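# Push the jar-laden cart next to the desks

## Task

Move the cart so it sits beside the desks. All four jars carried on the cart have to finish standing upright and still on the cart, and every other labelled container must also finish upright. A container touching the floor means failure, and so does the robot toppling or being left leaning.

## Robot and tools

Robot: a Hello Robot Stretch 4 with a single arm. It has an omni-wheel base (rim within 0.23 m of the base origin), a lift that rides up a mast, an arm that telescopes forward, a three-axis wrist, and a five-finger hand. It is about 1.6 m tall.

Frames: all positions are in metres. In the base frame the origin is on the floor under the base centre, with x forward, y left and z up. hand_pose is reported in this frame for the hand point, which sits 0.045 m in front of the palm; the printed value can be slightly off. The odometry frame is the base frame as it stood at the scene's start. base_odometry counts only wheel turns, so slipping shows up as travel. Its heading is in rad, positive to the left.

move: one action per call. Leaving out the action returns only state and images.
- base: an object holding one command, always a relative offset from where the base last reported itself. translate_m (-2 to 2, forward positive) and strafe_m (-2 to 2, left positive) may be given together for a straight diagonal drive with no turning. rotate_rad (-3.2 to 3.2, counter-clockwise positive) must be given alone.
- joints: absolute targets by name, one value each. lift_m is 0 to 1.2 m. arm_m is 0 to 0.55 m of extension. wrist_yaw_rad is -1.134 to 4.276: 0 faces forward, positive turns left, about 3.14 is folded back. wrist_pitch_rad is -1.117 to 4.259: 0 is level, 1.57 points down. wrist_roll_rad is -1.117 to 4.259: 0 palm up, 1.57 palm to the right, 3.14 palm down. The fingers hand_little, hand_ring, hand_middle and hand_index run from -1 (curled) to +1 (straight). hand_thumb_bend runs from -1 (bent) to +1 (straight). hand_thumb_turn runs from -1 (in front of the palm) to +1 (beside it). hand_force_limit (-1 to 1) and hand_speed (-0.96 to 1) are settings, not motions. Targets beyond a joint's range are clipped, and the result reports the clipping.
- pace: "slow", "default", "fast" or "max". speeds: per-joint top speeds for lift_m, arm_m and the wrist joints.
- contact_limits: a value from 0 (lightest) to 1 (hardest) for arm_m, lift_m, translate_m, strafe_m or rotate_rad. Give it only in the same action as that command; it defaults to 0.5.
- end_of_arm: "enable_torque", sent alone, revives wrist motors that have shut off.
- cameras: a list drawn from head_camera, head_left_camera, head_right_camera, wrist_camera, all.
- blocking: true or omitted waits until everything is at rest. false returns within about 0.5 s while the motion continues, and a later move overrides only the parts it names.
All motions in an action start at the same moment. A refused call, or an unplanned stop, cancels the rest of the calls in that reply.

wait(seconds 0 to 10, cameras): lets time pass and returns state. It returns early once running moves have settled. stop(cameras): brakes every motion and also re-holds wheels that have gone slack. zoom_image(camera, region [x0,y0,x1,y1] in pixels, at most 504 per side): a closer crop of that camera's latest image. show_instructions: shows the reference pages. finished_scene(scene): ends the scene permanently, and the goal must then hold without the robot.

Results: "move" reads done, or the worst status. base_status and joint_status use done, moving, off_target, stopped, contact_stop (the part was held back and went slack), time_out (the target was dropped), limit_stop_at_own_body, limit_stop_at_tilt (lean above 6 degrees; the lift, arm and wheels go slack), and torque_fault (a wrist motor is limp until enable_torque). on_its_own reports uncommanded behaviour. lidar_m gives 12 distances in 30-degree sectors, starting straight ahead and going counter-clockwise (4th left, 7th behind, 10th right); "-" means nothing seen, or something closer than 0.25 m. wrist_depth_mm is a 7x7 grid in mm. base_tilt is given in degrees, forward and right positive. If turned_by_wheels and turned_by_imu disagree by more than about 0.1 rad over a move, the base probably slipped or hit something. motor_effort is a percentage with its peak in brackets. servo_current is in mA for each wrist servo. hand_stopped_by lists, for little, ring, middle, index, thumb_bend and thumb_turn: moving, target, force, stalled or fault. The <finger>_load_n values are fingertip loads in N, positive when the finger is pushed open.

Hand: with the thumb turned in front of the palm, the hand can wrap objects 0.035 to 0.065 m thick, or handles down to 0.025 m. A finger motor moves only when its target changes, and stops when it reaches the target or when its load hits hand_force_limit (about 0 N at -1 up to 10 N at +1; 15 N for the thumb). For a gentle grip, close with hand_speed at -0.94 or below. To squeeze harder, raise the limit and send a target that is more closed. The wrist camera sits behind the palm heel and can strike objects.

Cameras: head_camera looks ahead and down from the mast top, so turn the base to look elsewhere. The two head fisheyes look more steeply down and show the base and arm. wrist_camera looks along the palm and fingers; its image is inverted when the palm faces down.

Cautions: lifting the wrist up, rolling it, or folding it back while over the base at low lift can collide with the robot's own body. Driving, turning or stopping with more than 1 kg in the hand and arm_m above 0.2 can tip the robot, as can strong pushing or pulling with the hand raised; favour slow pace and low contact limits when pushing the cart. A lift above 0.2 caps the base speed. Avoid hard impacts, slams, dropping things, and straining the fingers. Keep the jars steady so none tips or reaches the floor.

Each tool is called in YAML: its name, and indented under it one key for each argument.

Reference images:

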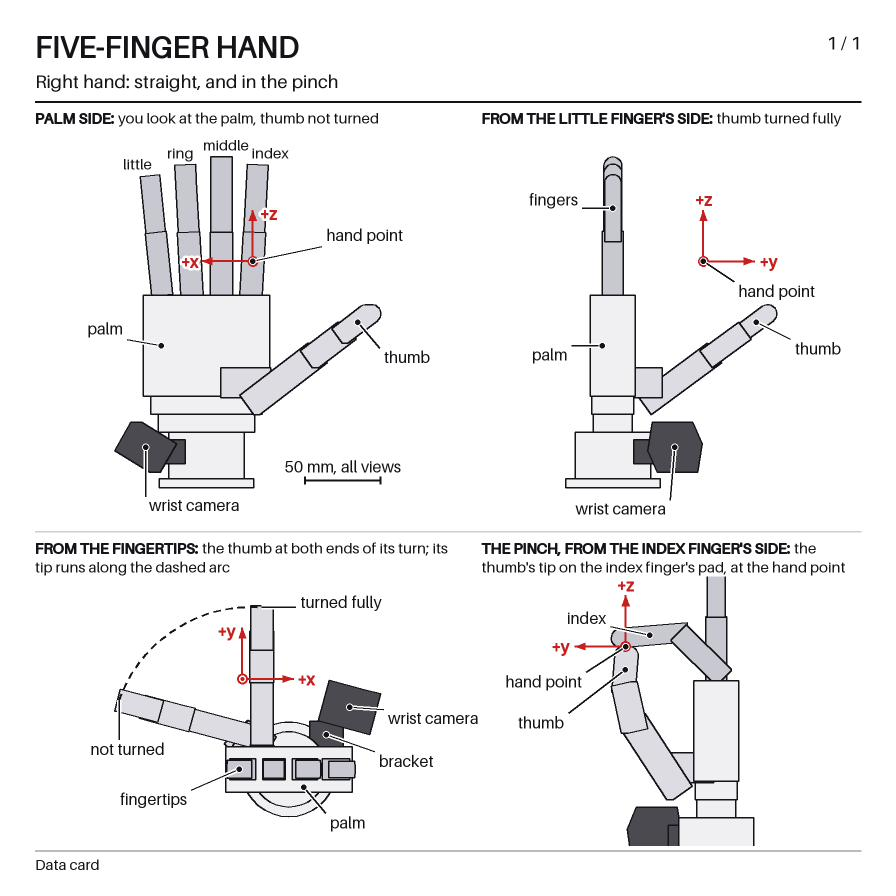

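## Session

move:

Scene clock: 0.00 s.
base_odometry: x=+0.000 y=+0.000 heading=+0.000
turned_by_wheels: +0.000
turned_by_imu: +0.000
base_tilt: forward=+0.4 right=-0.6
lidar_m: 1.62 1.57 1.54 1.70 2.26 1.05 1.12 0.91 0.89 0.96 1.38 1.51
base_status: not commanded
joint_positions: lift_m=+0.132 arm_m=+0.000 wrist_yaw_rad=+3.075 wrist_pitch_rad=+0.003 wrist_roll_rad=+0.000 hand_little=+1.000 hand_ring=+1.000 hand_middle=+1.000 hand_index=+1.000 hand_thumb_turn=+1.000 hand_thumb_bend=+1.000 hand_force_limit=+0.000 hand_speed=-0.800
joint_status: not commanded
measured_speeds: all 0
hand_stopped_by: target,target,target,target,target,target
little_load_n: 0.0
ring_load_n: 0.0
middle_load_n: 0.0
index_load_n: 0.0
thumb_bend_load_n: 0.0
thumb_turn_load_n: 0.0
motor_effort: lift_m=+23 arm_m=-5 wheel_0=-1 wheel_1=+1 wheel_2=+0
servo_current: wrist_yaw_rad=46 wrist_pitch_rad=20 wrist_roll_rad=39
hand_pose: x=-0.0422 y=+0.1328 z=+0.3702 quat_wxyz=(-0.482, -0.484, +0.517, +0.516) (m; base frame)
wrist_depth_mm: 147 148 - - - - - / 117 148 - - - - - / 115 148 282 - - - - / 142 172 - - - - - / 1182 1921 - - 1756 - - / 1138 1182 202 127 - - - / 891 946 - - - - -
pictures: head_camera, head_left_camera, head_right_camera, wrist_camera
camera_calibration:
wrist_camera: T_world_to_cam=[[0.0243426, 0.999577, -0.0159182, -0.102784], [0.00443119, -0.0160307, -0.999862, 0.362132], [-0.999694, 0.0242687, -0.00481954, 0.114087], [0, 0, 0, 1]] pos_world=[0.114949, 0.105776, 0.360995]

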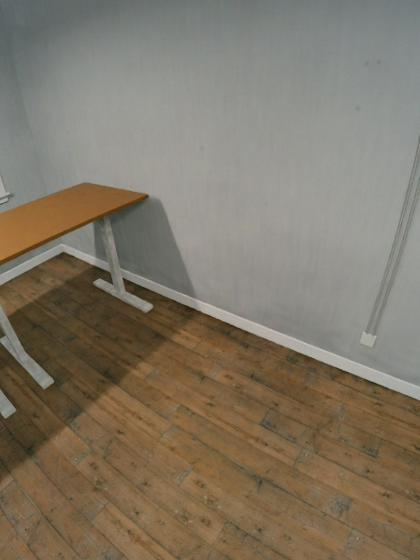

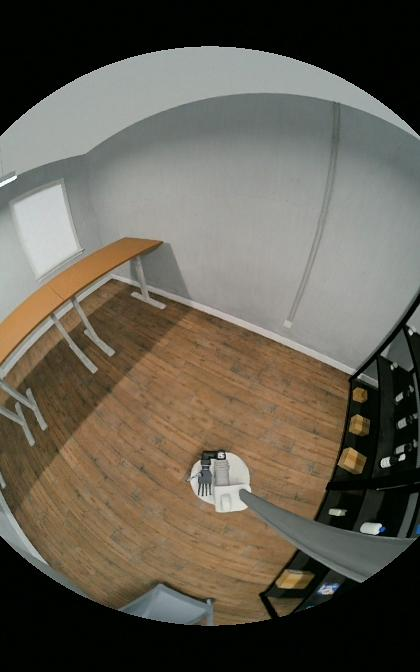

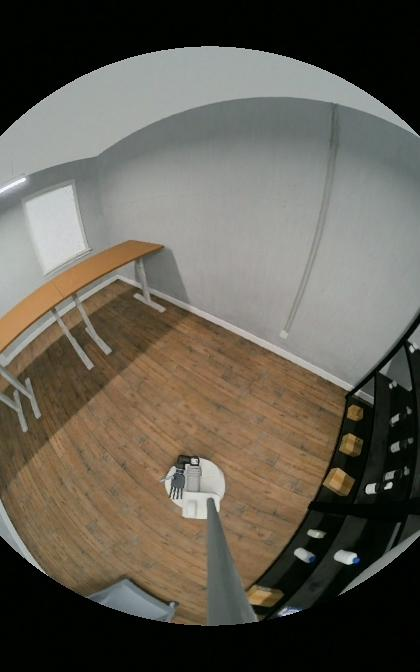

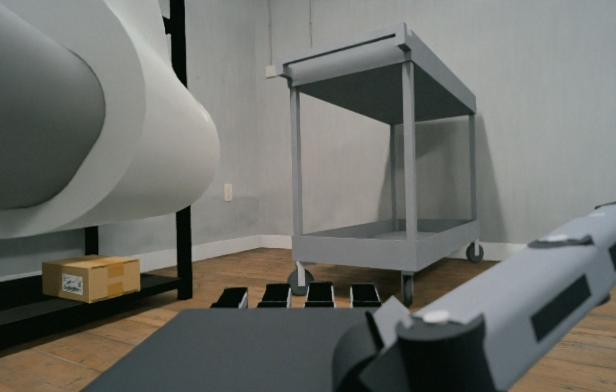

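move:
  base: {"rotate_rad": 2.55}
  joints: {"lift_m": 0.565, "hand_speed": 0.2, "hand_thumb_turn": -1}
  cameras: ["head_camera","head_left_camera","head_right_camera"]

Scene clock: 2.93 s.
move: done
base_odometry: x=+0.000 y=+0.000 heading=+2.550
turned_by_wheels: +2.550
turned_by_imu: +2.561
base_tilt: forward=+0.4 right=-0.6
lidar_m: 1.03 1.07 0.96 0.90 0.92 1.29 1.53 1.56 1.67 1.53 1.61 2.22
base_status: done
joint_positions: lift_m=+0.565 arm_m=+0.000 wrist_yaw_rad=+3.075 wrist_pitch_rad=+0.003 wrist_roll_rad=+0.000 hand_little=+1.000 hand_ring=+1.000 hand_middle=+1.000 hand_index=+1.000 hand_thumb_turn=-1.000 hand_thumb_bend=+1.000 hand_force_limit=+0.000 hand_speed=+0.200
joint_status: all done
measured_speeds: all 0
hand_stopped_by: target,target,target,target,target,target
little_load_n: 0.0
ring_load_n: 0.0
middle_load_n: 0.0
index_load_n: 0.0
thumb_bend_load_n: 0.0
thumb_turn_load_n: 0.0
motor_effort: lift_m=+26(30) arm_m=-5(5) wheel_0=-1(10) wheel_1=+0(7) wheel_2=-1(9)
servo_current: wrist_yaw_rad=39(65) wrist_pitch_rad=39(46) wrist_roll_rad=39(46)
hand_pose: x=-0.0422 y=+0.1328 z=+0.8025 quat_wxyz=(-0.482, -0.484, +0.517, +0.516) (m; base frame)
wrist_depth_mm: 146 148 - - - - - / 116 148 - 107 - - - / 116 148 256 - - - - / 141 169 258 - - - - / - - - - - - - / - - 128 127 - - - / - - - - - - -
pictures: head_camera, head_left_camera, head_right_camera

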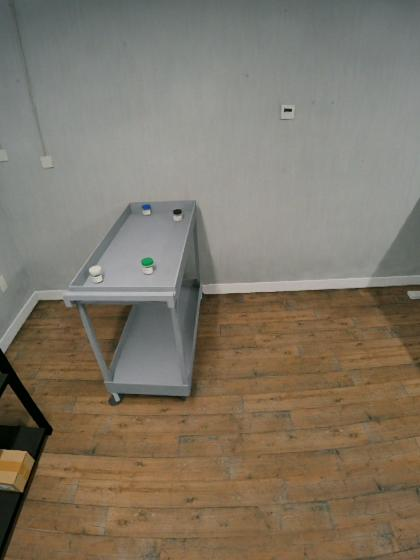

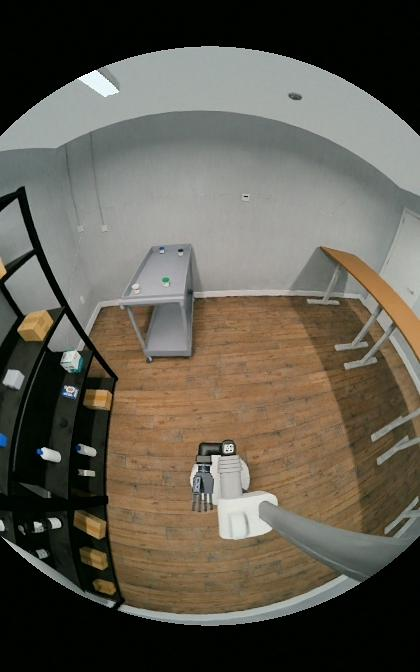

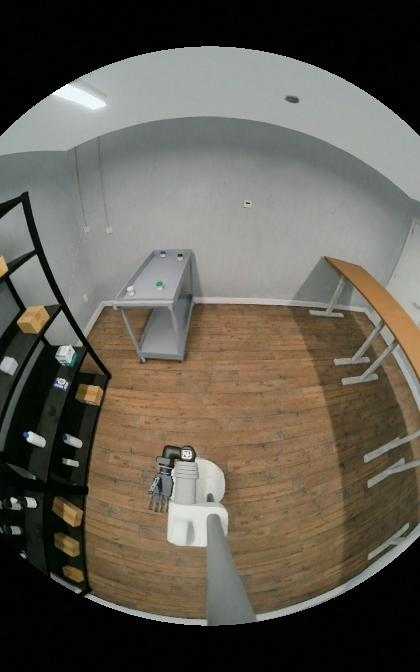

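move:
  base: {"translate_m": 0.86, "strafe_m": 0.41}
  joints: {"lift_m": 1.08, "wrist_yaw_rad": 0, "wrist_pitch_rad": 1.57, "wrist_roll_rad": 1.57, "hand_little": -1, "hand_ring": -1, "hand_middle": -1, "hand_index": -1, "hand_thumb_turn": 1}
  cameras: ["head_camera","head_left_camera","head_right_camera"]

Scene clock: 12.13 s.
move: done
base_odometry: x=-0.942 y=+0.139 heading=+2.550
turned_by_wheels: +0.000
turned_by_imu: -0.003
base_tilt: forward=+0.4 right=-0.6
lidar_m: 0.25 0.25 0.28 0.53 0.55 0.78 1.90 2.47 2.05 1.94 0.29 0.25
base_status: done
joint_positions: lift_m=+1.080 arm_m=+0.000 wrist_yaw_rad=+0.002 wrist_pitch_rad=+1.568 wrist_roll_rad=+1.568 hand_little=-1.000 hand_ring=-1.000 hand_middle=-1.000 hand_index=-1.000 hand_thumb_turn=+1.000 hand_thumb_bend=+1.000 hand_force_limit=+0.000 hand_speed=+0.200
joint_status: all done
measured_speeds: all 0
hand_stopped_by: target,target,target,target,target,target
little_load_n: 0.0
ring_load_n: 0.0
middle_load_n: 0.0
index_load_n: 0.0
thumb_bend_load_n: 0.0
thumb_turn_load_n: 0.0
motor_effort: lift_m=+26(30) arm_m=-4(5) wheel_0=+0(8) wheel_1=+1(8) wheel_2=+1(9)
servo_current: wrist_yaw_rad=46(137) wrist_pitch_rad=33(78) wrist_roll_rad=33(91)
hand_pose: x=+0.1412 y=-0.1478 z=+1.0364 quat_wxyz=(+0.000, +1.000, +0.003, +0.001) (m; base frame)
wrist_depth_mm: 1255 1229 1229 1229 1205 1182 1205 / 1255 1229 1229 1205 1205 1182 1205 / - - 1229 1205 1182 1205 1182 / - - 126 991 991 1182 1182 / - - 140 138 125 976 - / 404 - 128 139 - - - / - - - - - - -
pictures: head_camera, head_left_camera, head_right_camera

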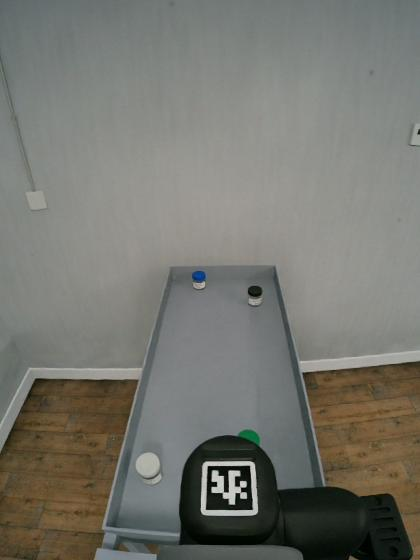

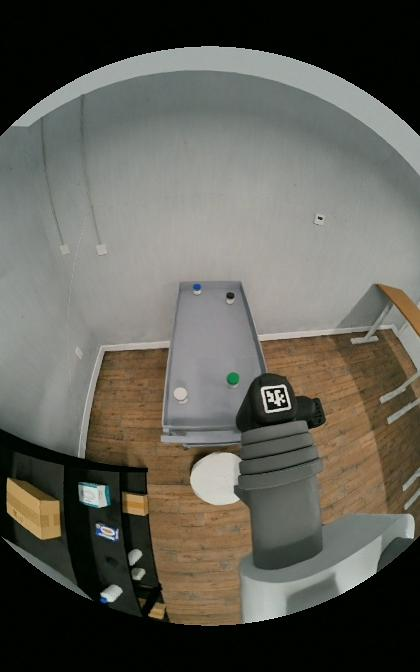

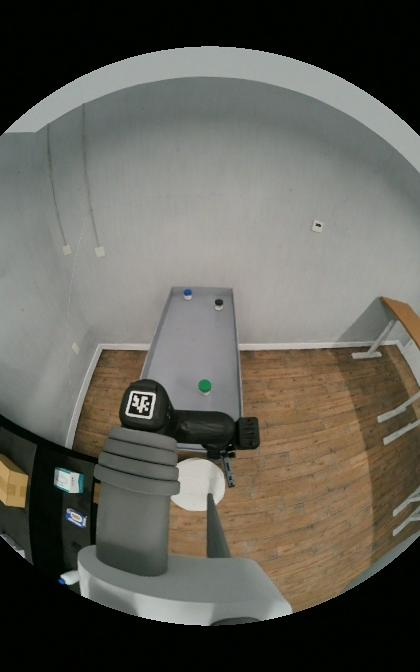

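move:
  base: {"translate_m": 0.03}
  joints: {"arm_m": 0.549}

move:
  joints: {"lift_m": 0.878}
  contact_limits: {"lift_m": 0.2}
  cameras: ["head_camera","wrist_camera"]

Scene clock: 15.73 s.
move: done
base_odometry: x=-0.967 y=+0.156 heading=+2.550
turned_by_wheels: +0.000
turned_by_imu: +0.000
base_tilt: forward=+0.4 right=-0.6
lidar_m: 0.25 0.25 0.25 0.53 0.54 0.76 1.89 2.51 2.07 1.95 0.25 0.25
base_status: done
joint_positions: lift_m=+1.080 arm_m=+0.549 wrist_yaw_rad=+0.001 wrist_pitch_rad=+1.568 wrist_roll_rad=+1.568 hand_little=-1.000 hand_ring=-1.000 hand_middle=-1.000 hand_index=-1.000 hand_thumb_turn=+1.000 hand_thumb_bend=+1.000 hand_force_limit=+0.000 hand_speed=+0.200
joint_status: all done
measured_speeds: all 0
hand_stopped_by: target,target,target,target,target,target
little_load_n: 0.0
ring_load_n: 0.0
middle_load_n: 0.0
index_load_n: 0.0
thumb_bend_load_n: 0.0
thumb_turn_load_n: 0.0
motor_effort: lift_m=+26(26) arm_m=+6(8) wheel_0=+0(7) wheel_1=+2(5) wheel_2=+0(10)
servo_current: wrist_yaw_rad=33(65) wrist_pitch_rad=26(52) wrist_roll_rad=39(46)
hand_pose: x=+0.6898 y=-0.1477 z=+1.0364 quat_wxyz=(+0.000, +1.000, +0.002, +0.001) (m; base frame)
wrist_depth_mm: - 1229 1205 1205 1205 1182 1182 / - 1229 1229 1229 1205 1205 1182 / - - - - - - - / - - 123 - 114 - - / - - 140 138 125 - - / - - 128 139 - - - / - - - - - - -
pictures: none

Scene clock: 17.67 s.
move: done
base_odometry: x=-0.967 y=+0.156 heading=+2.550
turned_by_wheels: +0.000
turned_by_imu: +0.000
base_tilt: forward=+0.4 right=-0.6
lidar_m: 0.25 0.25 0.25 0.51 0.54 0.76 1.90 2.50 2.09 1.95 0.25 0.25
base_status: not commanded
joint_positions: lift_m=+0.878 arm_m=+0.549 wrist_yaw_rad=+0.001 wrist_pitch_rad=+1.568 wrist_roll_rad=+1.568 hand_little=-1.000 hand_ring=-1.000 hand_middle=-1.000 hand_index=-1.000 hand_thumb_turn=+1.000 hand_thumb_bend=+1.000 hand_force_limit=+0.000 hand_speed=+0.200
joint_status: all done
measured_speeds: all 0
hand_stopped_by: target,target,target,target,target,target
little_load_n: 0.5
ring_load_n: 0.0
middle_load_n: 0.0
index_load_n: 0.0
thumb_bend_load_n: 0.0
thumb_turn_load_n: 0.0
motor_effort: lift_m=+18(25) arm_m=+6(6) wheel_0=+0(0) wheel_1=+2(2) wheel_2=+0(1)
servo_current: wrist_yaw_rad=46(65) wrist_pitch_rad=33(46) wrist_roll_rad=33(46)
contact_limits: lift_m 0.2
hand_pose: x=+0.6898 y=-0.1477 z=+0.8350 quat_wxyz=(+0.000, +1.000, +0.002, +0.001) (m; base frame)
wrist_depth_mm: - - - - - - - / 221 218 216 215 212 211 209 / 220 218 216 214 212 210 209 / 220 218 216 213 211 210 208 / 220 218 148 138 211 211 - / 220 218 140 139 211 - - / 220 218 - - - - -
pictures: head_camera, wrist_camera
camera_calibration:
wrist_camera: T_world_to_cam=[[-0.998928, 0.0114534, -0.0448567, 0.751238], [0.0113377, 0.999932, 0.0028322, 0.127185], [0.0448861, 0.00232059, -0.998989, 0.961265], [0, 0, 0, 1]] pos_world=[0.705843, -0.138011, 0.993631]

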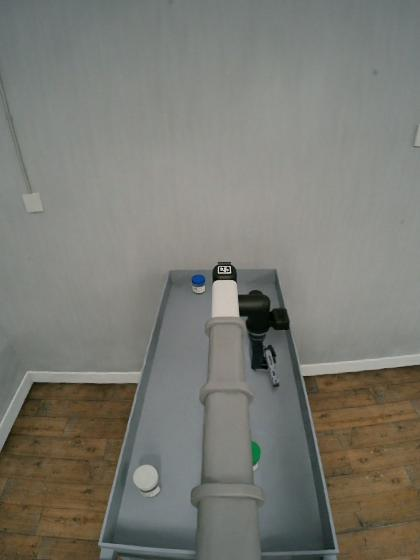

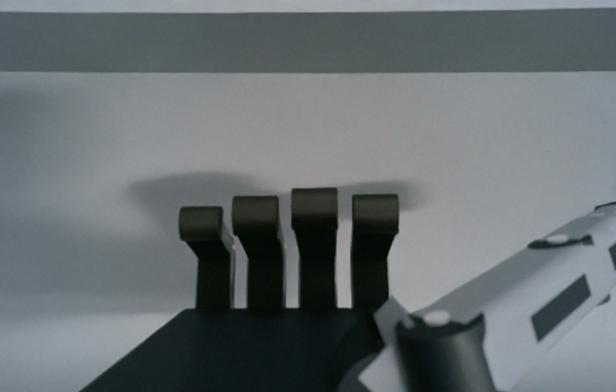

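move:
  base: {"strafe_m": -0.2}
  pace: "slow"
  contact_limits: {"strafe_m": 0.5}
  cameras: ["head_camera","wrist_camera"]

Scene clock: 21.27 s.
move: done
base_odometry: x=-0.856 y=+0.322 heading=+2.551
turned_by_wheels: +0.001
turned_by_imu: +0.003
base_tilt: forward=+0.4 right=-0.6
lidar_m: 0.25 0.25 0.25 0.73 0.74 1.02 2.40 2.48 1.85 1.72 1.80 0.25
base_status: done
joint_positions: lift_m=+0.878 arm_m=+0.549 wrist_yaw_rad=+0.001 wrist_pitch_rad=+1.569 wrist_roll_rad=+1.568 hand_little=-1.000 hand_ring=-1.000 hand_middle=-1.000 hand_index=-1.000 hand_thumb_turn=+1.000 hand_thumb_bend=+1.000 hand_force_limit=+0.000 hand_speed=+0.200
joint_status: not commanded
measured_speeds: all 0
hand_stopped_by: target,target,target,target,target,target
little_load_n: 0.0
ring_load_n: -0.5
middle_load_n: 0.0
index_load_n: 0.0
thumb_bend_load_n: 0.0
thumb_turn_load_n: 0.0
motor_effort: lift_m=+18(18) arm_m=+5(6) wheel_0=+7(23) wheel_1=+1(8) wheel_2=+0(13)
servo_current: wrist_yaw_rad=39(59) wrist_pitch_rad=33(46) wrist_roll_rad=33(39)
contact_limits: lift_m 0.2; strafe_m 0.5
hand_pose: x=+0.6896 y=-0.1477 z=+0.8351 quat_wxyz=(+0.000, +1.000, +0.002, +0.001) (m; base frame)
wrist_depth_mm: - 1025 1025 1008 991 976 976 / - 1025 1008 1008 1008 991 976 / - 1042 1025 1008 1008 991 976 / - 1042 1025 1008 1008 991 842 / 220 217 148 138 211 211 - / 220 217 141 139 212 - - / 220 218 - - - - -
pictures: head_camera, wrist_camera
camera_calibration:
wrist_camera: T_world_to_cam=[[-0.998953, 0.0122586, -0.0440641, 0.75048], [0.0121445, 0.999922, 0.00285829, 0.126588], [0.0440957, 0.00232016, -0.999025, 0.961863], [0, 0, 0, 1]] pos_world=[0.705743, -0.13801, 0.993632]

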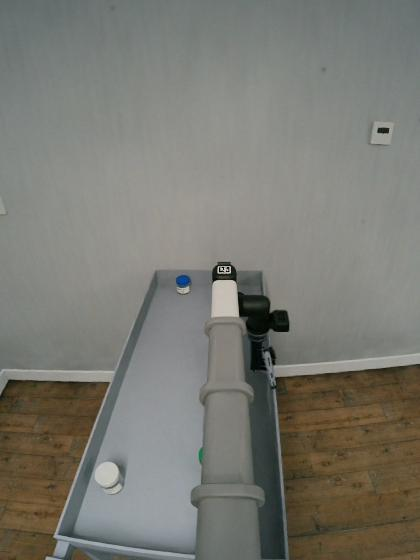

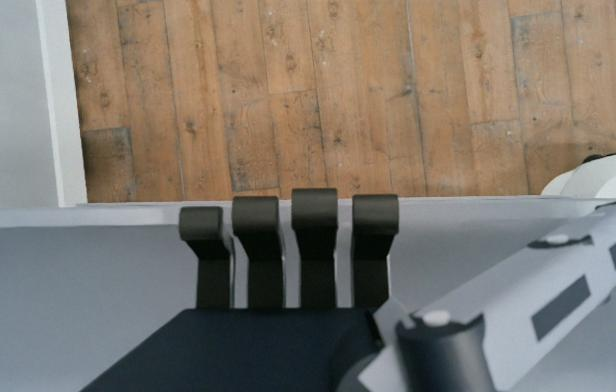

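move:
  base: {"strafe_m": -0.3}
  pace: "slow"
  contact_limits: {"strafe_m": 0.5}
  cameras: ["head_camera","wrist_camera"]

Scene clock: 25.63 s.
move: done
base_odometry: x=-0.689 y=+0.571 heading=+2.551
turned_by_wheels: +0.000
turned_by_imu: +0.002
base_tilt: forward=+0.4 right=-0.6
lidar_m: 0.25 0.25 0.25 1.03 1.08 1.43 2.39 2.19 1.54 1.44 1.51 0.26
base_status: done
joint_positions: lift_m=+0.878 arm_m=+0.549 wrist_yaw_rad=+0.001 wrist_pitch_rad=+1.569 wrist_roll_rad=+1.568 hand_little=-1.000 hand_ring=-1.000 hand_middle=-1.000 hand_index=-1.000 hand_thumb_turn=+1.000 hand_thumb_bend=+1.000 hand_force_limit=+0.000 hand_speed=+0.200
joint_status: not commanded
measured_speeds: all 0
hand_stopped_by: target,target,target,target,target,target
little_load_n: 0.0
ring_load_n: 0.0
middle_load_n: 0.0
index_load_n: 0.0
thumb_bend_load_n: 0.0
thumb_turn_load_n: 0.0
motor_effort: lift_m=+18(18) arm_m=+5(6) wheel_0=+2(16) wheel_1=-1(5) wheel_2=-2(5)
servo_current: wrist_yaw_rad=39(72) wrist_pitch_rad=33(52) wrist_roll_rad=39(46)
contact_limits: lift_m 0.2; strafe_m 0.5
hand_pose: x=+0.6896 y=-0.1477 z=+0.8351 quat_wxyz=(+0.000, +1.000, +0.002, +0.001) (m; base frame)
wrist_depth_mm: 1042 1042 1008 1008 1008 991 976 / - 1042 1025 1008 1008 1008 991 / - 1025 1025 1008 1008 991 991 / 220 218 126 1008 211 991 831 / 220 218 148 138 211 211 - / 220 218 140 139 211 - - / 220 218 - - - - -
pictures: head_camera, wrist_camera
camera_calibration:
wrist_camera: T_world_to_cam=[[-0.998952, 0.0123585, -0.0440648, 0.750494], [0.0122442, 0.999921, 0.00286268, 0.126513], [0.0440967, 0.00232014, -0.999025, 0.961862], [0, 0, 0, 1]] pos_world=[0.705744, -0.138009, 0.993632]

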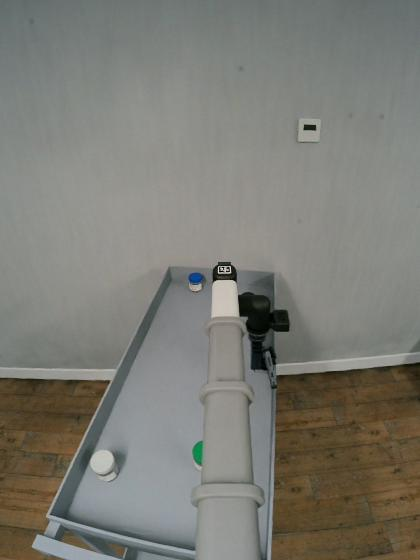

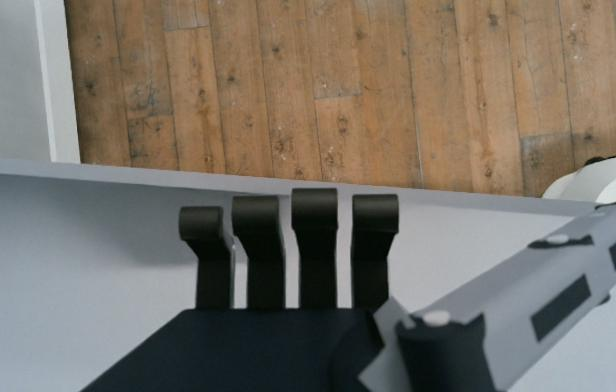

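move:
  base: {"strafe_m": 0.015}
  joints: {"arm_m": 0.49}

move:
  base: {"strafe_m": -0.25}
  pace: "slow"
  contact_limits: {"strafe_m": 0.5}
  cameras: ["head_camera","head_right_camera","wrist_camera"]

Scene clock: 27.03 s.
move: done
base_odometry: x=-0.697 y=+0.559 heading=+2.551
turned_by_wheels: +0.000
turned_by_imu: +0.000
base_tilt: forward=+0.4 right=-0.6
lidar_m: 0.25 0.25 0.25 1.01 1.02 1.42 2.40 2.21 1.53 1.46 1.51 0.25
base_status: done
joint_positions: lift_m=+0.878 arm_m=+0.490 wrist_yaw_rad=+0.001 wrist_pitch_rad=+1.569 wrist_roll_rad=+1.568 hand_little=-1.000 hand_ring=-1.000 hand_middle=-1.000 hand_index=-1.000 hand_thumb_turn=+1.000 hand_thumb_bend=+1.000 hand_force_limit=+0.000 hand_speed=+0.200
joint_status: all done
measured_speeds: all 0
hand_stopped_by: target,target,target,target,target,target
little_load_n: 0.0
ring_load_n: 0.0
middle_load_n: 0.0
index_load_n: 0.0
thumb_bend_load_n: 0.0
thumb_turn_load_n: 0.0
motor_effort: lift_m=+18(18) arm_m=-5(7) wheel_0=-1(11) wheel_1=+2(8) wheel_2=+0(3)
servo_current: wrist_yaw_rad=52(65) wrist_pitch_rad=33(52) wrist_roll_rad=33(39)
contact_limits: lift_m 0.2
hand_pose: x=+0.6308 y=-0.1477 z=+0.8351 quat_wxyz=(+0.000, +1.000, +0.002, +0.001) (m; base frame)
wrist_depth_mm: 1042 1025 1025 1008 1008 991 976 / 1042 1042 1025 1008 1008 991 976 / 1025 1025 1025 1025 1008 991 976 / 220 219 128 - 115 211 209 / 220 218 148 138 211 211 - / 220 218 140 139 212 - - / 220 218 - - - - -
pictures: none

Scene clock: 30.70 s.
move: done
base_odometry: x=-0.558 y=+0.766 heading=+2.551
turned_by_wheels: +0.000
turned_by_imu: +0.001
base_tilt: forward=+0.4 right=-0.7
lidar_m: 0.25 0.25 0.28 1.23 1.33 1.79 2.39 1.83 1.29 1.20 1.26 0.27
base_status: done
joint_positions: lift_m=+0.878 arm_m=+0.490 wrist_yaw_rad=+0.001 wrist_pitch_rad=+1.569 wrist_roll_rad=+1.568 hand_little=-1.000 hand_ring=-1.000 hand_middle=-1.000 hand_index=-1.000 hand_thumb_turn=+1.000 hand_thumb_bend=+1.000 hand_force_limit=+0.000 hand_speed=+0.200
joint_status: not commanded
measured_speeds: all 0
hand_stopped_by: target,target,target,target,target,target
little_load_n: 0.0
ring_load_n: 0.0
middle_load_n: 0.0
index_load_n: 0.0
thumb_bend_load_n: -0.5
thumb_turn_load_n: 0.5
motor_effort: lift_m=+18(18) arm_m=-6(6) wheel_0=+2(18) wheel_1=-3(7) wheel_2=-2(5)
servo_current: wrist_yaw_rad=46(65) wrist_pitch_rad=33(52) wrist_roll_rad=33(46)
contact_limits: lift_m 0.2; strafe_m 0.5
hand_pose: x=+0.6308 y=-0.1477 z=+0.8351 quat_wxyz=(+0.000, +1.000, +0.002, +0.001) (m; base frame)
wrist_depth_mm: 1025 1042 1008 1008 991 1008 991 / 1025 1025 1025 1008 991 991 991 / 1025 1025 1042 1008 1008 991 976 / 220 218 126 1008 991 991 778 / 220 218 148 138 211 211 - / 220 218 140 139 211 - - / 220 218 - - - - -
pictures: head_camera, head_right_camera, wrist_camera
camera_calibration:
wrist_camera: T_world_to_cam=[[-0.99895, 0.0125583, -0.0440662, 0.691784], [0.0124438, 0.999918, 0.00287147, 0.127094], [0.0440987, 0.0023201, -0.999024, 0.964454], [0, 0, 0, 1]] pos_world=[0.646944, -0.138009, 0.993632]

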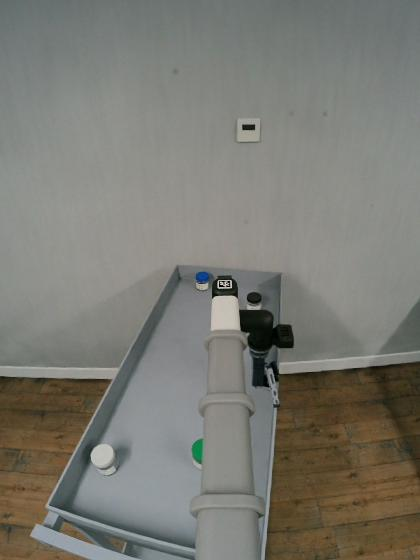

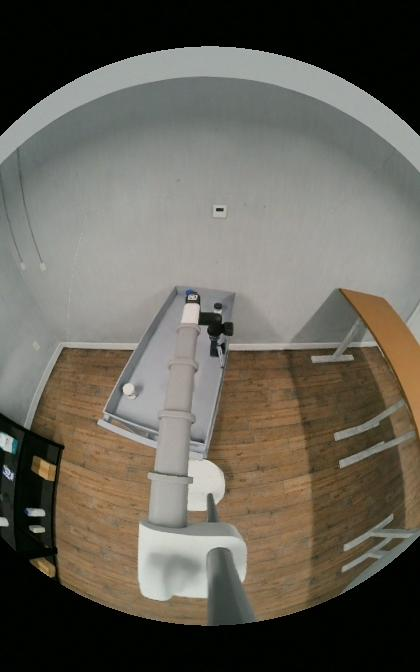

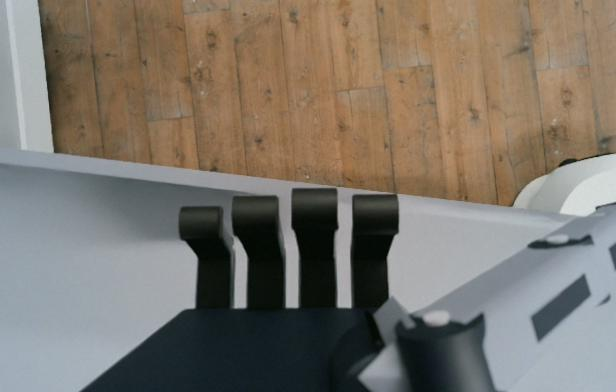

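move:
  base: {"strafe_m": 0.015}
  joints: {"arm_m": 0.40}

move:
  base: {"strafe_m": -0.25}
  pace: "slow"
  contact_limits: {"strafe_m": 0.5}
  cameras: ["head_camera","wrist_camera"]

Scene clock: 32.30 s.
move: done
base_odometry: x=-0.566 y=+0.754 heading=+2.550
turned_by_wheels: +0.000
turned_by_imu: +0.000
base_tilt: forward=+0.5 right=-0.6
lidar_m: 0.25 0.25 0.27 1.24 1.31 1.76 2.39 1.85 1.31 1.24 1.29 0.25
base_status: done
joint_positions: lift_m=+0.878 arm_m=+0.400 wrist_yaw_rad=+0.001 wrist_pitch_rad=+1.569 wrist_roll_rad=+1.568 hand_little=-1.000 hand_ring=-1.000 hand_middle=-1.000 hand_index=-1.000 hand_thumb_turn=+1.000 hand_thumb_bend=+1.000 hand_force_limit=+0.000 hand_speed=+0.200
joint_status: all done
measured_speeds: all 0
hand_stopped_by: target,target,target,target,target,target
little_load_n: 0.0
ring_load_n: 0.0
middle_load_n: 0.0
index_load_n: 0.0
thumb_bend_load_n: 0.0
thumb_turn_load_n: 0.0
motor_effort: lift_m=+18(19) arm_m=-5(8) wheel_0=+0(6) wheel_1=+0(6) wheel_2=-1(2)
servo_current: wrist_yaw_rad=33(65) wrist_pitch_rad=46(46) wrist_roll_rad=33(39)
contact_limits: lift_m 0.2
hand_pose: x=+0.5408 y=-0.1477 z=+0.8351 quat_wxyz=(+0.000, +1.000, +0.002, +0.001) (m; base frame)
wrist_depth_mm: 1025 1025 1025 1008 1008 991 976 / 1042 1042 1025 1025 1008 1008 976 / 1042 1042 1008 1008 991 976 991 / 221 219 126 1008 991 991 768 / 220 218 148 138 211 211 - / 220 219 141 139 211 - - / 220 219 - - - - -
pictures: none

Scene clock: 35.93 s.
move: done
base_odometry: x=-0.427 y=+0.961 heading=+2.550
turned_by_wheels: +0.000
turned_by_imu: +0.001
base_tilt: forward=+0.4 right=-0.6
lidar_m: 0.25 0.25 0.26 1.49 1.55 2.08 2.36 1.48 1.02 0.99 1.02 0.25
base_status: done
joint_positions: lift_m=+0.878 arm_m=+0.400 wrist_yaw_rad=+0.001 wrist_pitch_rad=+1.569 wrist_roll_rad=+1.568 hand_little=-1.000 hand_ring=-1.000 hand_middle=-1.000 hand_index=-1.000 hand_thumb_turn=+1.000 hand_thumb_bend=+1.000 hand_force_limit=+0.000 hand_speed=+0.200
joint_status: not commanded
measured_speeds: all 0
hand_stopped_by: target,target,target,target,target,target
little_load_n: 0.0
ring_load_n: 0.0
middle_load_n: 0.0
index_load_n: -0.5
thumb_bend_load_n: 0.0
thumb_turn_load_n: 0.0
motor_effort: lift_m=+18(18) arm_m=-6(6) wheel_0=+3(16) wheel_1=+0(6) wheel_2=-3(6)
servo_current: wrist_yaw_rad=46(72) wrist_pitch_rad=26(52) wrist_roll_rad=39(46)
contact_limits: lift_m 0.2; strafe_m 0.5
hand_pose: x=+0.5408 y=-0.1477 z=+0.8351 quat_wxyz=(+0.000, +1.000, +0.002, +0.001) (m; base frame)
wrist_depth_mm: 1042 1025 1025 1008 991 991 991 / 1042 1025 1008 1008 1008 991 976 / 1042 1025 1008 1008 991 991 976 / 221 219 128 1008 991 991 759 / 220 219 148 138 212 211 - / 220 219 140 139 212 - - / 220 218 - - - - -
pictures: head_camera, wrist_camera
camera_calibration:
wrist_camera: T_world_to_cam=[[-0.998947, 0.0127581, -0.0440676, 0.601907], [0.0126434, 0.999916, 0.00288026, 0.128094], [0.0441007, 0.00232006, -0.999024, 0.968422], [0, 0, 0, 1]] pos_world=[0.556945, -0.138009, 0.993632]

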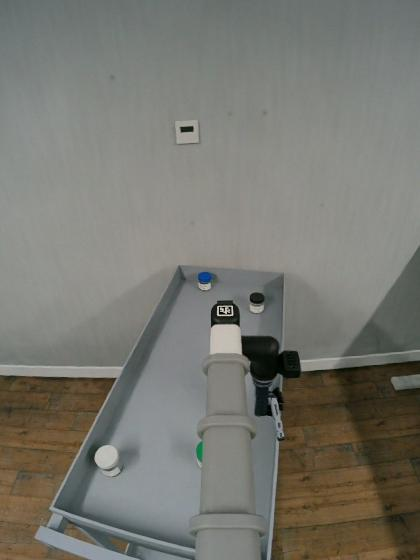

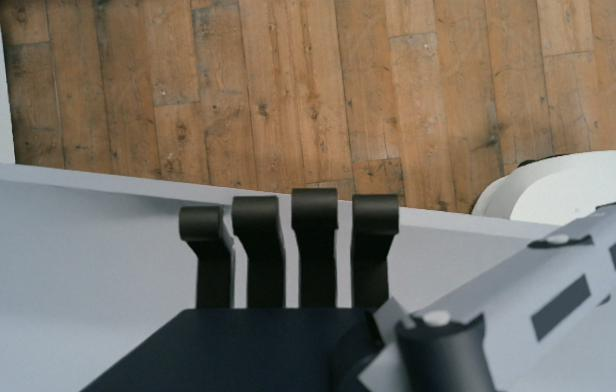

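move:
  base: {"strafe_m": 0.015}
  joints: {"arm_m": 0.31}

move:
  base: {"strafe_m": -0.25}
  pace: "slow"
  contact_limits: {"strafe_m": 0.5}
  cameras: ["head_camera","wrist_camera"]

Scene clock: 37.50 s.
move: done
base_odometry: x=-0.435 y=+0.949 heading=+2.551
turned_by_wheels: +0.000
turned_by_imu: +0.000
base_tilt: forward=+0.4 right=-0.6
lidar_m: 0.25 0.25 0.25 1.46 1.55 2.07 2.38 1.47 1.05 1.00 1.04 0.25
base_status: done
joint_positions: lift_m=+0.878 arm_m=+0.310 wrist_yaw_rad=+0.001 wrist_pitch_rad=+1.569 wrist_roll_rad=+1.568 hand_little=-1.000 hand_ring=-1.000 hand_middle=-1.000 hand_index=-1.000 hand_thumb_turn=+1.000 hand_thumb_bend=+1.000 hand_force_limit=+0.000 hand_speed=+0.200
joint_status: all done
measured_speeds: all 0
hand_stopped_by: target,target,target,target,target,target
little_load_n: 0.0
ring_load_n: 0.0
middle_load_n: 0.0
index_load_n: -1.0
thumb_bend_load_n: 0.0
thumb_turn_load_n: 0.0
motor_effort: lift_m=+18(19) arm_m=-6(7) wheel_0=+0(7) wheel_1=+2(9) wheel_2=-1(3)
servo_current: wrist_yaw_rad=26(65) wrist_pitch_rad=46(52) wrist_roll_rad=33(39)
contact_limits: lift_m 0.2
hand_pose: x=+0.4508 y=-0.1477 z=+0.8350 quat_wxyz=(+0.000, +1.000, +0.002, +0.001) (m; base frame)
wrist_depth_mm: 1042 1025 1025 1008 991 991 976 / 1042 1025 1008 1008 1008 976 976 / 1042 1025 1025 1008 991 991 991 / 221 219 126 1008 991 788 768 / 220 219 148 138 146 212 - / 221 219 140 139 212 - - / 221 219 - - - - -
pictures: none

Scene clock: 41.13 s.
move: done
base_odometry: x=-0.296 y=+1.156 heading=+2.551
turned_by_wheels: +0.000
turned_by_imu: +0.001
base_tilt: forward=+0.4 right=-0.6
lidar_m: 0.25 0.25 0.25 1.72 1.78 2.41 2.36 1.16 0.81 0.74 0.78 0.26
base_status: done
joint_positions: lift_m=+0.878 arm_m=+0.310 wrist_yaw_rad=+0.001 wrist_pitch_rad=+1.569 wrist_roll_rad=+1.568 hand_little=-1.000 hand_ring=-1.000 hand_middle=-1.000 hand_index=-1.000 hand_thumb_turn=+1.000 hand_thumb_bend=+1.000 hand_force_limit=+0.000 hand_speed=+0.200
joint_status: not commanded
measured_speeds: all 0
hand_stopped_by: target,target,target,target,target,target
little_load_n: 0.0
ring_load_n: 0.0
middle_load_n: 0.0
index_load_n: -1.0
thumb_bend_load_n: 0.0
thumb_turn_load_n: 0.0
motor_effort: lift_m=+18(19) arm_m=-6(6) wheel_0=+4(11) wheel_1=-1(7) wheel_2=-4(5)
servo_current: wrist_yaw_rad=39(65) wrist_pitch_rad=26(52) wrist_roll_rad=33(46)
contact_limits: lift_m 0.2; strafe_m 0.5
hand_pose: x=+0.4508 y=-0.1477 z=+0.8350 quat_wxyz=(+0.000, +1.000, +0.002, +0.001) (m; base frame)
wrist_depth_mm: 1042 1042 1008 1008 991 991 976 / 1042 1025 1025 1008 991 991 991 / 1042 1025 1025 1008 1008 991 976 / 221 219 128 1008 991 778 768 / 221 220 148 138 212 211 - / 221 220 140 139 212 - - / 221 219 - - - - -
pictures: head_camera, wrist_camera
camera_calibration:
wrist_camera: T_world_to_cam=[[-0.998947, 0.0127581, -0.0440676, 0.512001], [0.0126434, 0.999916, 0.00288026, 0.129231], [0.0441007, 0.00232006, -0.999024, 0.972391], [0, 0, 0, 1]] pos_world=[0.466945, -0.138009, 0.993632]

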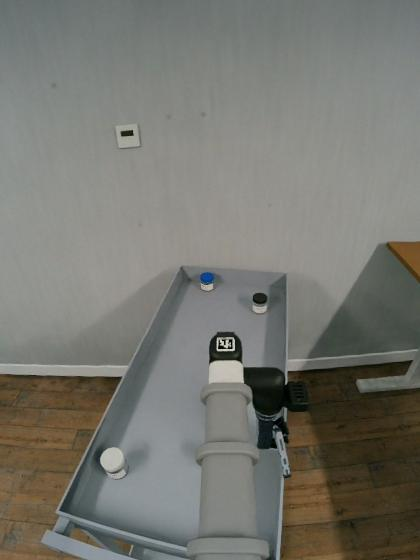

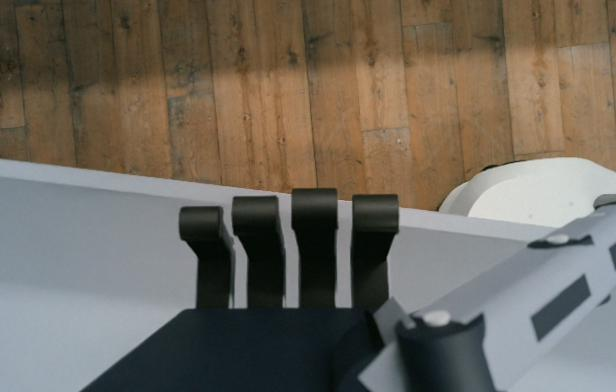

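move:
  base: {"strafe_m": 0.02}
  joints: {"lift_m": 1.08}

move:
  base: {"strafe_m": 0.72, "translate_m": -0.03}
  joints: {"arm_m": 0.03, "wrist_pitch_rad": 0, "wrist_roll_rad": 0, "wrist_yaw_rad": 3.14, "hand_little": 1, "hand_ring": 1, "hand_middle": 1, "hand_index": 1, "hand_thumb_turn": -1}

move:
  base: {"translate_m": 0.48}
  joints: {"lift_m": 0.565}

move:
  base: {"rotate_rad": -1.571}
  cameras: ["head_camera","head_left_camera","head_right_camera"]

Scene clock: 44.07 s.
move: done
base_odometry: x=-0.307 y=+1.140 heading=+2.551
turned_by_wheels: +0.000
turned_by_imu: +0.000
base_tilt: forward=+0.4 right=-0.6
lidar_m: 0.25 0.25 0.29 1.69 1.77 2.42 2.37 1.17 0.83 0.77 0.79 0.25
base_status: done
joint_positions: lift_m=+1.080 arm_m=+0.310 wrist_yaw_rad=+0.001 wrist_pitch_rad=+1.569 wrist_roll_rad=+1.568 hand_little=-1.000 hand_ring=-1.000 hand_middle=-1.000 hand_index=-1.000 hand_thumb_turn=+1.000 hand_thumb_bend=+1.000 hand_force_limit=+0.000 hand_speed=+0.200
joint_status: all done
measured_speeds: all 0
hand_stopped_by: target,target,target,target,target,target
little_load_n: 0.0
ring_load_n: 0.0
middle_load_n: 0.0
index_load_n: 0.0
thumb_bend_load_n: 0.0
thumb_turn_load_n: 0.0
motor_effort: lift_m=+26(29) arm_m=-6(6) wheel_0=+2(8) wheel_1=-1(7) wheel_2=-1(3)
servo_current: wrist_yaw_rad=46(59) wrist_pitch_rad=33(46) wrist_roll_rad=39(39)
hand_pose: x=+0.4508 y=-0.1477 z=+1.0364 quat_wxyz=(+0.000, +1.000, +0.002, +0.001) (m; base frame)
wrist_depth_mm: 1255 1229 1205 1229 1205 1182 1182 / 1229 1229 1229 1229 1205 1205 1182 / 1255 1255 1229 1229 1205 1205 1182 / - - 123 - 1229 976 1182 / - - 140 138 125 - - / - - 128 139 - - - / - - - - - - -
pictures: none

Scene clock: 47.80 s.
move: done
base_odometry: x=-0.683 y=+0.525 heading=+2.551
turned_by_wheels: +0.000
turned_by_imu: +0.001
base_tilt: forward=+0.4 right=-0.6
lidar_m: 1.31 1.38 1.73 0.98 1.01 1.43 2.36 2.23 1.55 0.74 0.42 0.56
base_status: done
joint_positions: lift_m=+1.080 arm_m=+0.030 wrist_yaw_rad=+3.138 wrist_pitch_rad=+0.010 wrist_roll_rad=+0.003 hand_little=+1.000 hand_ring=+1.000 hand_middle=+1.000 hand_index=+1.000 hand_thumb_turn=-1.000 hand_thumb_bend=+1.000 hand_force_limit=+0.000 hand_speed=+0.200
joint_status: all done
measured_speeds: all 0
hand_stopped_by: target,target,target,target,target,target
little_load_n: 0.0
ring_load_n: 0.0
middle_load_n: 0.0
index_load_n: 0.0
thumb_bend_load_n: 0.0
thumb_turn_load_n: 0.0
motor_effort: lift_m=+26(26) arm_m=-5(7) wheel_0=+2(12) wheel_1=+0(9) wheel_2=+1(4)
servo_current: wrist_yaw_rad=46(124) wrist_pitch_rad=46(195) wrist_roll_rad=33(98)
hand_pose: x=-0.0207 y=+0.1192 z=+1.3158 quat_wxyz=(-0.497, -0.501, +0.504, +0.498) (m; base frame)
wrist_depth_mm: - 175 - - - - - / - 168 231 - - - 1308 / 114 156 201 - - - 1336 / 119 175 279 - - - - / 245 - - - - - - / 251 - - 139 - - - / 250 - - - - - 1308
pictures: none

Scene clock: 50.90 s.
move: done
base_odometry: x=-1.082 y=+0.792 heading=+2.551
turned_by_wheels: +0.000
turned_by_imu: -0.002
base_tilt: forward=+0.4 right=-0.6
lidar_m: 0.84 0.88 1.20 1.64 1.08 1.42 2.85 2.21 0.37 0.37 0.40 0.68
base_status: done
joint_positions: lift_m=+0.565 arm_m=+0.030 wrist_yaw_rad=+3.139 wrist_pitch_rad=+0.010 wrist_roll_rad=+0.003 hand_little=+1.000 hand_ring=+1.000 hand_middle=+1.000 hand_index=+1.000 hand_thumb_turn=-1.000 hand_thumb_bend=+1.000 hand_force_limit=+0.000 hand_speed=+0.200
joint_status: all done
measured_speeds: all 0
hand_stopped_by: target,target,target,target,target,target
little_load_n: 0.0
ring_load_n: 0.0
middle_load_n: 0.0
index_load_n: 0.0
thumb_bend_load_n: 0.0
thumb_turn_load_n: 0.0
motor_effort: lift_m=+18(25) arm_m=-5(5) wheel_0=-1(8) wheel_1=-1(6) wheel_2=+2(11)
servo_current: wrist_yaw_rad=46(72) wrist_pitch_rad=78(78) wrist_roll_rad=39(39)
hand_pose: x=-0.0207 y=+0.1191 z=+0.8014 quat_wxyz=(-0.497, -0.501, +0.504, +0.497) (m; base frame)
wrist_depth_mm: - 175 - - - - - / - 174 234 - - - - / 115 157 202 - - - - / 120 175 282 - - - - / 245 - - - - - - / 252 - - 139 - - - / 250 - - - - - 1537
pictures: none

Scene clock: 52.97 s.
move: done
base_odometry: x=-1.082 y=+0.792 heading=+0.980
turned_by_wheels: -1.571
turned_by_imu: -1.577
base_tilt: forward=+0.4 right=-0.6
lidar_m: 0.38 0.40 0.68 0.86 0.90 1.23 1.65 1.08 1.45 2.83 2.16 0.37
base_status: done
joint_positions: lift_m=+0.565 arm_m=+0.030 wrist_yaw_rad=+3.139 wrist_pitch_rad=+0.010 wrist_roll_rad=+0.003 hand_little=+1.000 hand_ring=+1.000 hand_middle=+1.000 hand_index=+1.000 hand_thumb_turn=-1.000 hand_thumb_bend=+1.000 hand_force_limit=+0.000 hand_speed=+0.200
joint_status: not commanded
measured_speeds: all 0
hand_stopped_by: target,target,target,target,target,target
little_load_n: 0.0
ring_load_n: 0.0
middle_load_n: 0.0
index_load_n: 0.0
thumb_bend_load_n: 0.0
thumb_turn_load_n: 0.0
motor_effort: lift_m=+19(20) arm_m=-5(5) wheel_0=+1(8) wheel_1=-1(8) wheel_2=+0(7)
servo_current: wrist_yaw_rad=39(72) wrist_pitch_rad=59(78) wrist_roll_rad=33(46)
hand_pose: x=-0.0207 y=+0.1191 z=+0.8013 quat_wxyz=(-0.497, -0.501, +0.504, +0.497) (m; base frame)
wrist_depth_mm: - 175 - - - - - / - 175 182 107 - - - / 115 157 202 - - - - / 120 175 233 - - - - / 236 - - - - - - / 244 - 128 127 - - - / 251 - - - - - -
pictures: head_camera, head_left_camera, head_right_camera

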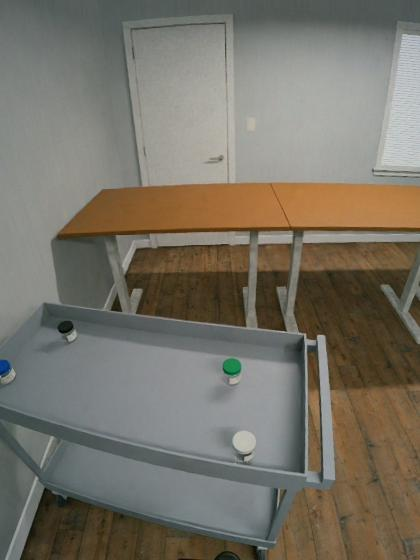

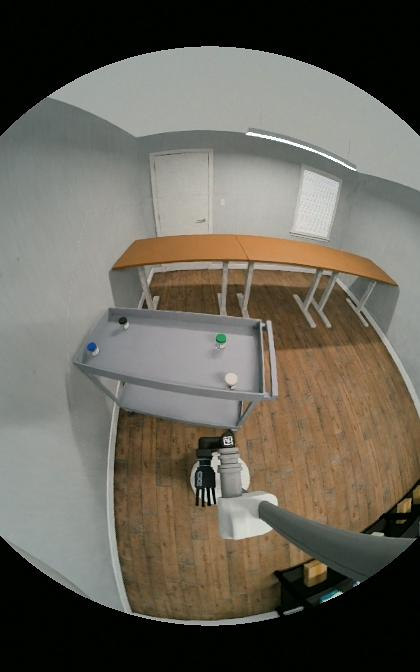

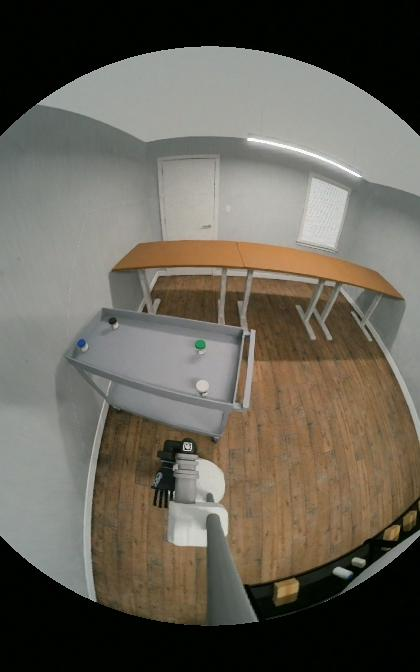

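move:
  joints: {"arm_m": 0.165}

move:
  base: {"translate_m": 0.22}
  pace: "slow"
  contact_limits: {"translate_m": 0.4}
  cameras: ["head_camera"]

Scene clock: 55.10 s.
move: done
base_odometry: x=-1.082 y=+0.792 heading=+0.980
turned_by_wheels: +0.000
turned_by_imu: +0.000
base_tilt: forward=+0.5 right=-0.6
lidar_m: 0.38 0.40 0.70 0.85 0.89 1.22 1.65 1.07 1.45 2.83 2.12 0.37
base_status: not commanded
joint_positions: lift_m=+0.565 arm_m=+0.165 wrist_yaw_rad=+3.139 wrist_pitch_rad=+0.010 wrist_roll_rad=+0.003 hand_little=+1.000 hand_ring=+1.000 hand_middle=+1.000 hand_index=+1.000 hand_thumb_turn=-1.000 hand_thumb_bend=+1.000 hand_force_limit=+0.000 hand_speed=+0.200
joint_status: all done
measured_speeds: all 0
hand_stopped_by: target,target,target,target,target,target
little_load_n: 0.0
ring_load_n: 0.0
middle_load_n: -0.5
index_load_n: 0.0
thumb_bend_load_n: 0.0
thumb_turn_load_n: 0.0
motor_effort: lift_m=+19(20) arm_m=+6(8) wheel_0=+1(1) wheel_1=-1(1) wheel_2=+0(1)
servo_current: wrist_yaw_rad=46(65) wrist_pitch_rad=52(78) wrist_roll_rad=33(46)
hand_pose: x=+0.1140 y=+0.1190 z=+0.8013 quat_wxyz=(-0.498, -0.501, +0.504, +0.497) (m; base frame)
wrist_depth_mm: - - - - - - - / - 162 364 107 - - - / - 162 310 - - - - / 163 165 309 - - - - / 338 366 - - - - - / - 359 128 127 - - - / - 340 - - - - -
pictures: none

Scene clock: 58.60 s.
move: done
base_odometry: x=-0.959 y=+0.975 heading=+0.980
turned_by_wheels: +0.000
turned_by_imu: +0.000
base_tilt: forward=+0.4 right=-0.6
lidar_m: 0.34 0.39 0.61 0.86 0.92 1.22 1.77 1.29 1.71 2.81 1.87 0.34
base_status: done
joint_positions: lift_m=+0.565 arm_m=+0.165 wrist_yaw_rad=+3.139 wrist_pitch_rad=+0.010 wrist_roll_rad=+0.003 hand_little=+1.000 hand_ring=+1.000 hand_middle=+1.000 hand_index=+1.000 hand_thumb_turn=-1.000 hand_thumb_bend=+1.000 hand_force_limit=+0.000 hand_speed=+0.200
joint_status: not commanded
measured_speeds: all 0
hand_stopped_by: target,target,target,target,target,target
little_load_n: 0.0
ring_load_n: 0.0
middle_load_n: 0.0
index_load_n: 0.0
thumb_bend_load_n: 0.0
thumb_turn_load_n: 0.0
motor_effort: lift_m=+20(20) arm_m=+5(8) wheel_0=+2(9) wheel_1=+2(7) wheel_2=+0(10)
servo_current: wrist_yaw_rad=52(72) wrist_pitch_rad=52(72) wrist_roll_rad=39(46)
contact_limits: translate_m 0.4
hand_pose: x=+0.1141 y=+0.1190 z=+0.8013 quat_wxyz=(-0.498, -0.501, +0.504, +0.497) (m; base frame)
wrist_depth_mm: - - - - - - - / - 162 373 - - - - / - 162 310 - - - - / - 164 355 - - - - / - 370 - - - - - / - 362 195 139 - - - / 340 340 - - - - -
pictures: head_camera

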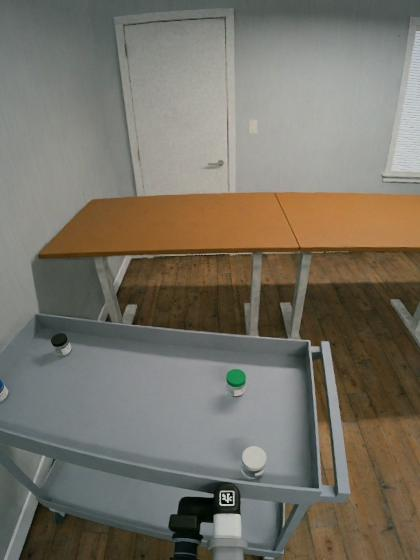

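move:
  base: {"translate_m": 0.15}
  pace: "slow"
  contact_limits: {"translate_m": 0.4}
  cameras: ["head_camera"]

Scene clock: 61.77 s.
move: done
base_odometry: x=-0.876 y=+1.099 heading=+0.980
turned_by_wheels: +0.000
turned_by_imu: +0.000
base_tilt: forward=+0.4 right=-0.6
lidar_m: 0.34 0.36 0.58 0.85 0.89 1.25 1.78 1.44 1.96 2.85 1.61 0.35
base_status: done
joint_positions: lift_m=+0.565 arm_m=+0.165 wrist_yaw_rad=+3.139 wrist_pitch_rad=+0.010 wrist_roll_rad=+0.003 hand_little=+1.000 hand_ring=+1.000 hand_middle=+1.000 hand_index=+1.000 hand_thumb_turn=-1.000 hand_thumb_bend=+1.000 hand_force_limit=+0.000 hand_speed=+0.200
joint_status: not commanded
measured_speeds: all 0
hand_stopped_by: target,target,target,target,target,target
little_load_n: 0.0
ring_load_n: 0.0
middle_load_n: 0.0
index_load_n: 0.0
thumb_bend_load_n: 0.0
thumb_turn_load_n: 0.0
motor_effort: lift_m=+20(20) arm_m=+6(6) wheel_0=+1(9) wheel_1=+1(6) wheel_2=-2(9)
servo_current: wrist_yaw_rad=46(65) wrist_pitch_rad=46(72) wrist_roll_rad=33(46)
contact_limits: translate_m 0.4
hand_pose: x=+0.1141 y=+0.1190 z=+0.8013 quat_wxyz=(-0.498, -0.501, +0.504, +0.497) (m; base frame)
wrist_depth_mm: - - - - - - - / - 162 373 - - - - / - 162 309 - - - - / - 165 355 - - - - / - 366 - - - - - / - 364 203 139 - - - / 1808 340 - - - - -
pictures: head_camera

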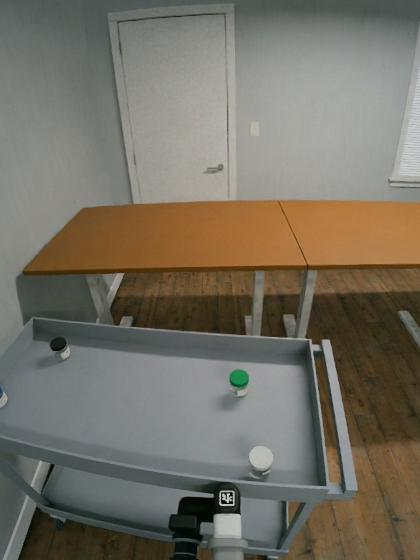

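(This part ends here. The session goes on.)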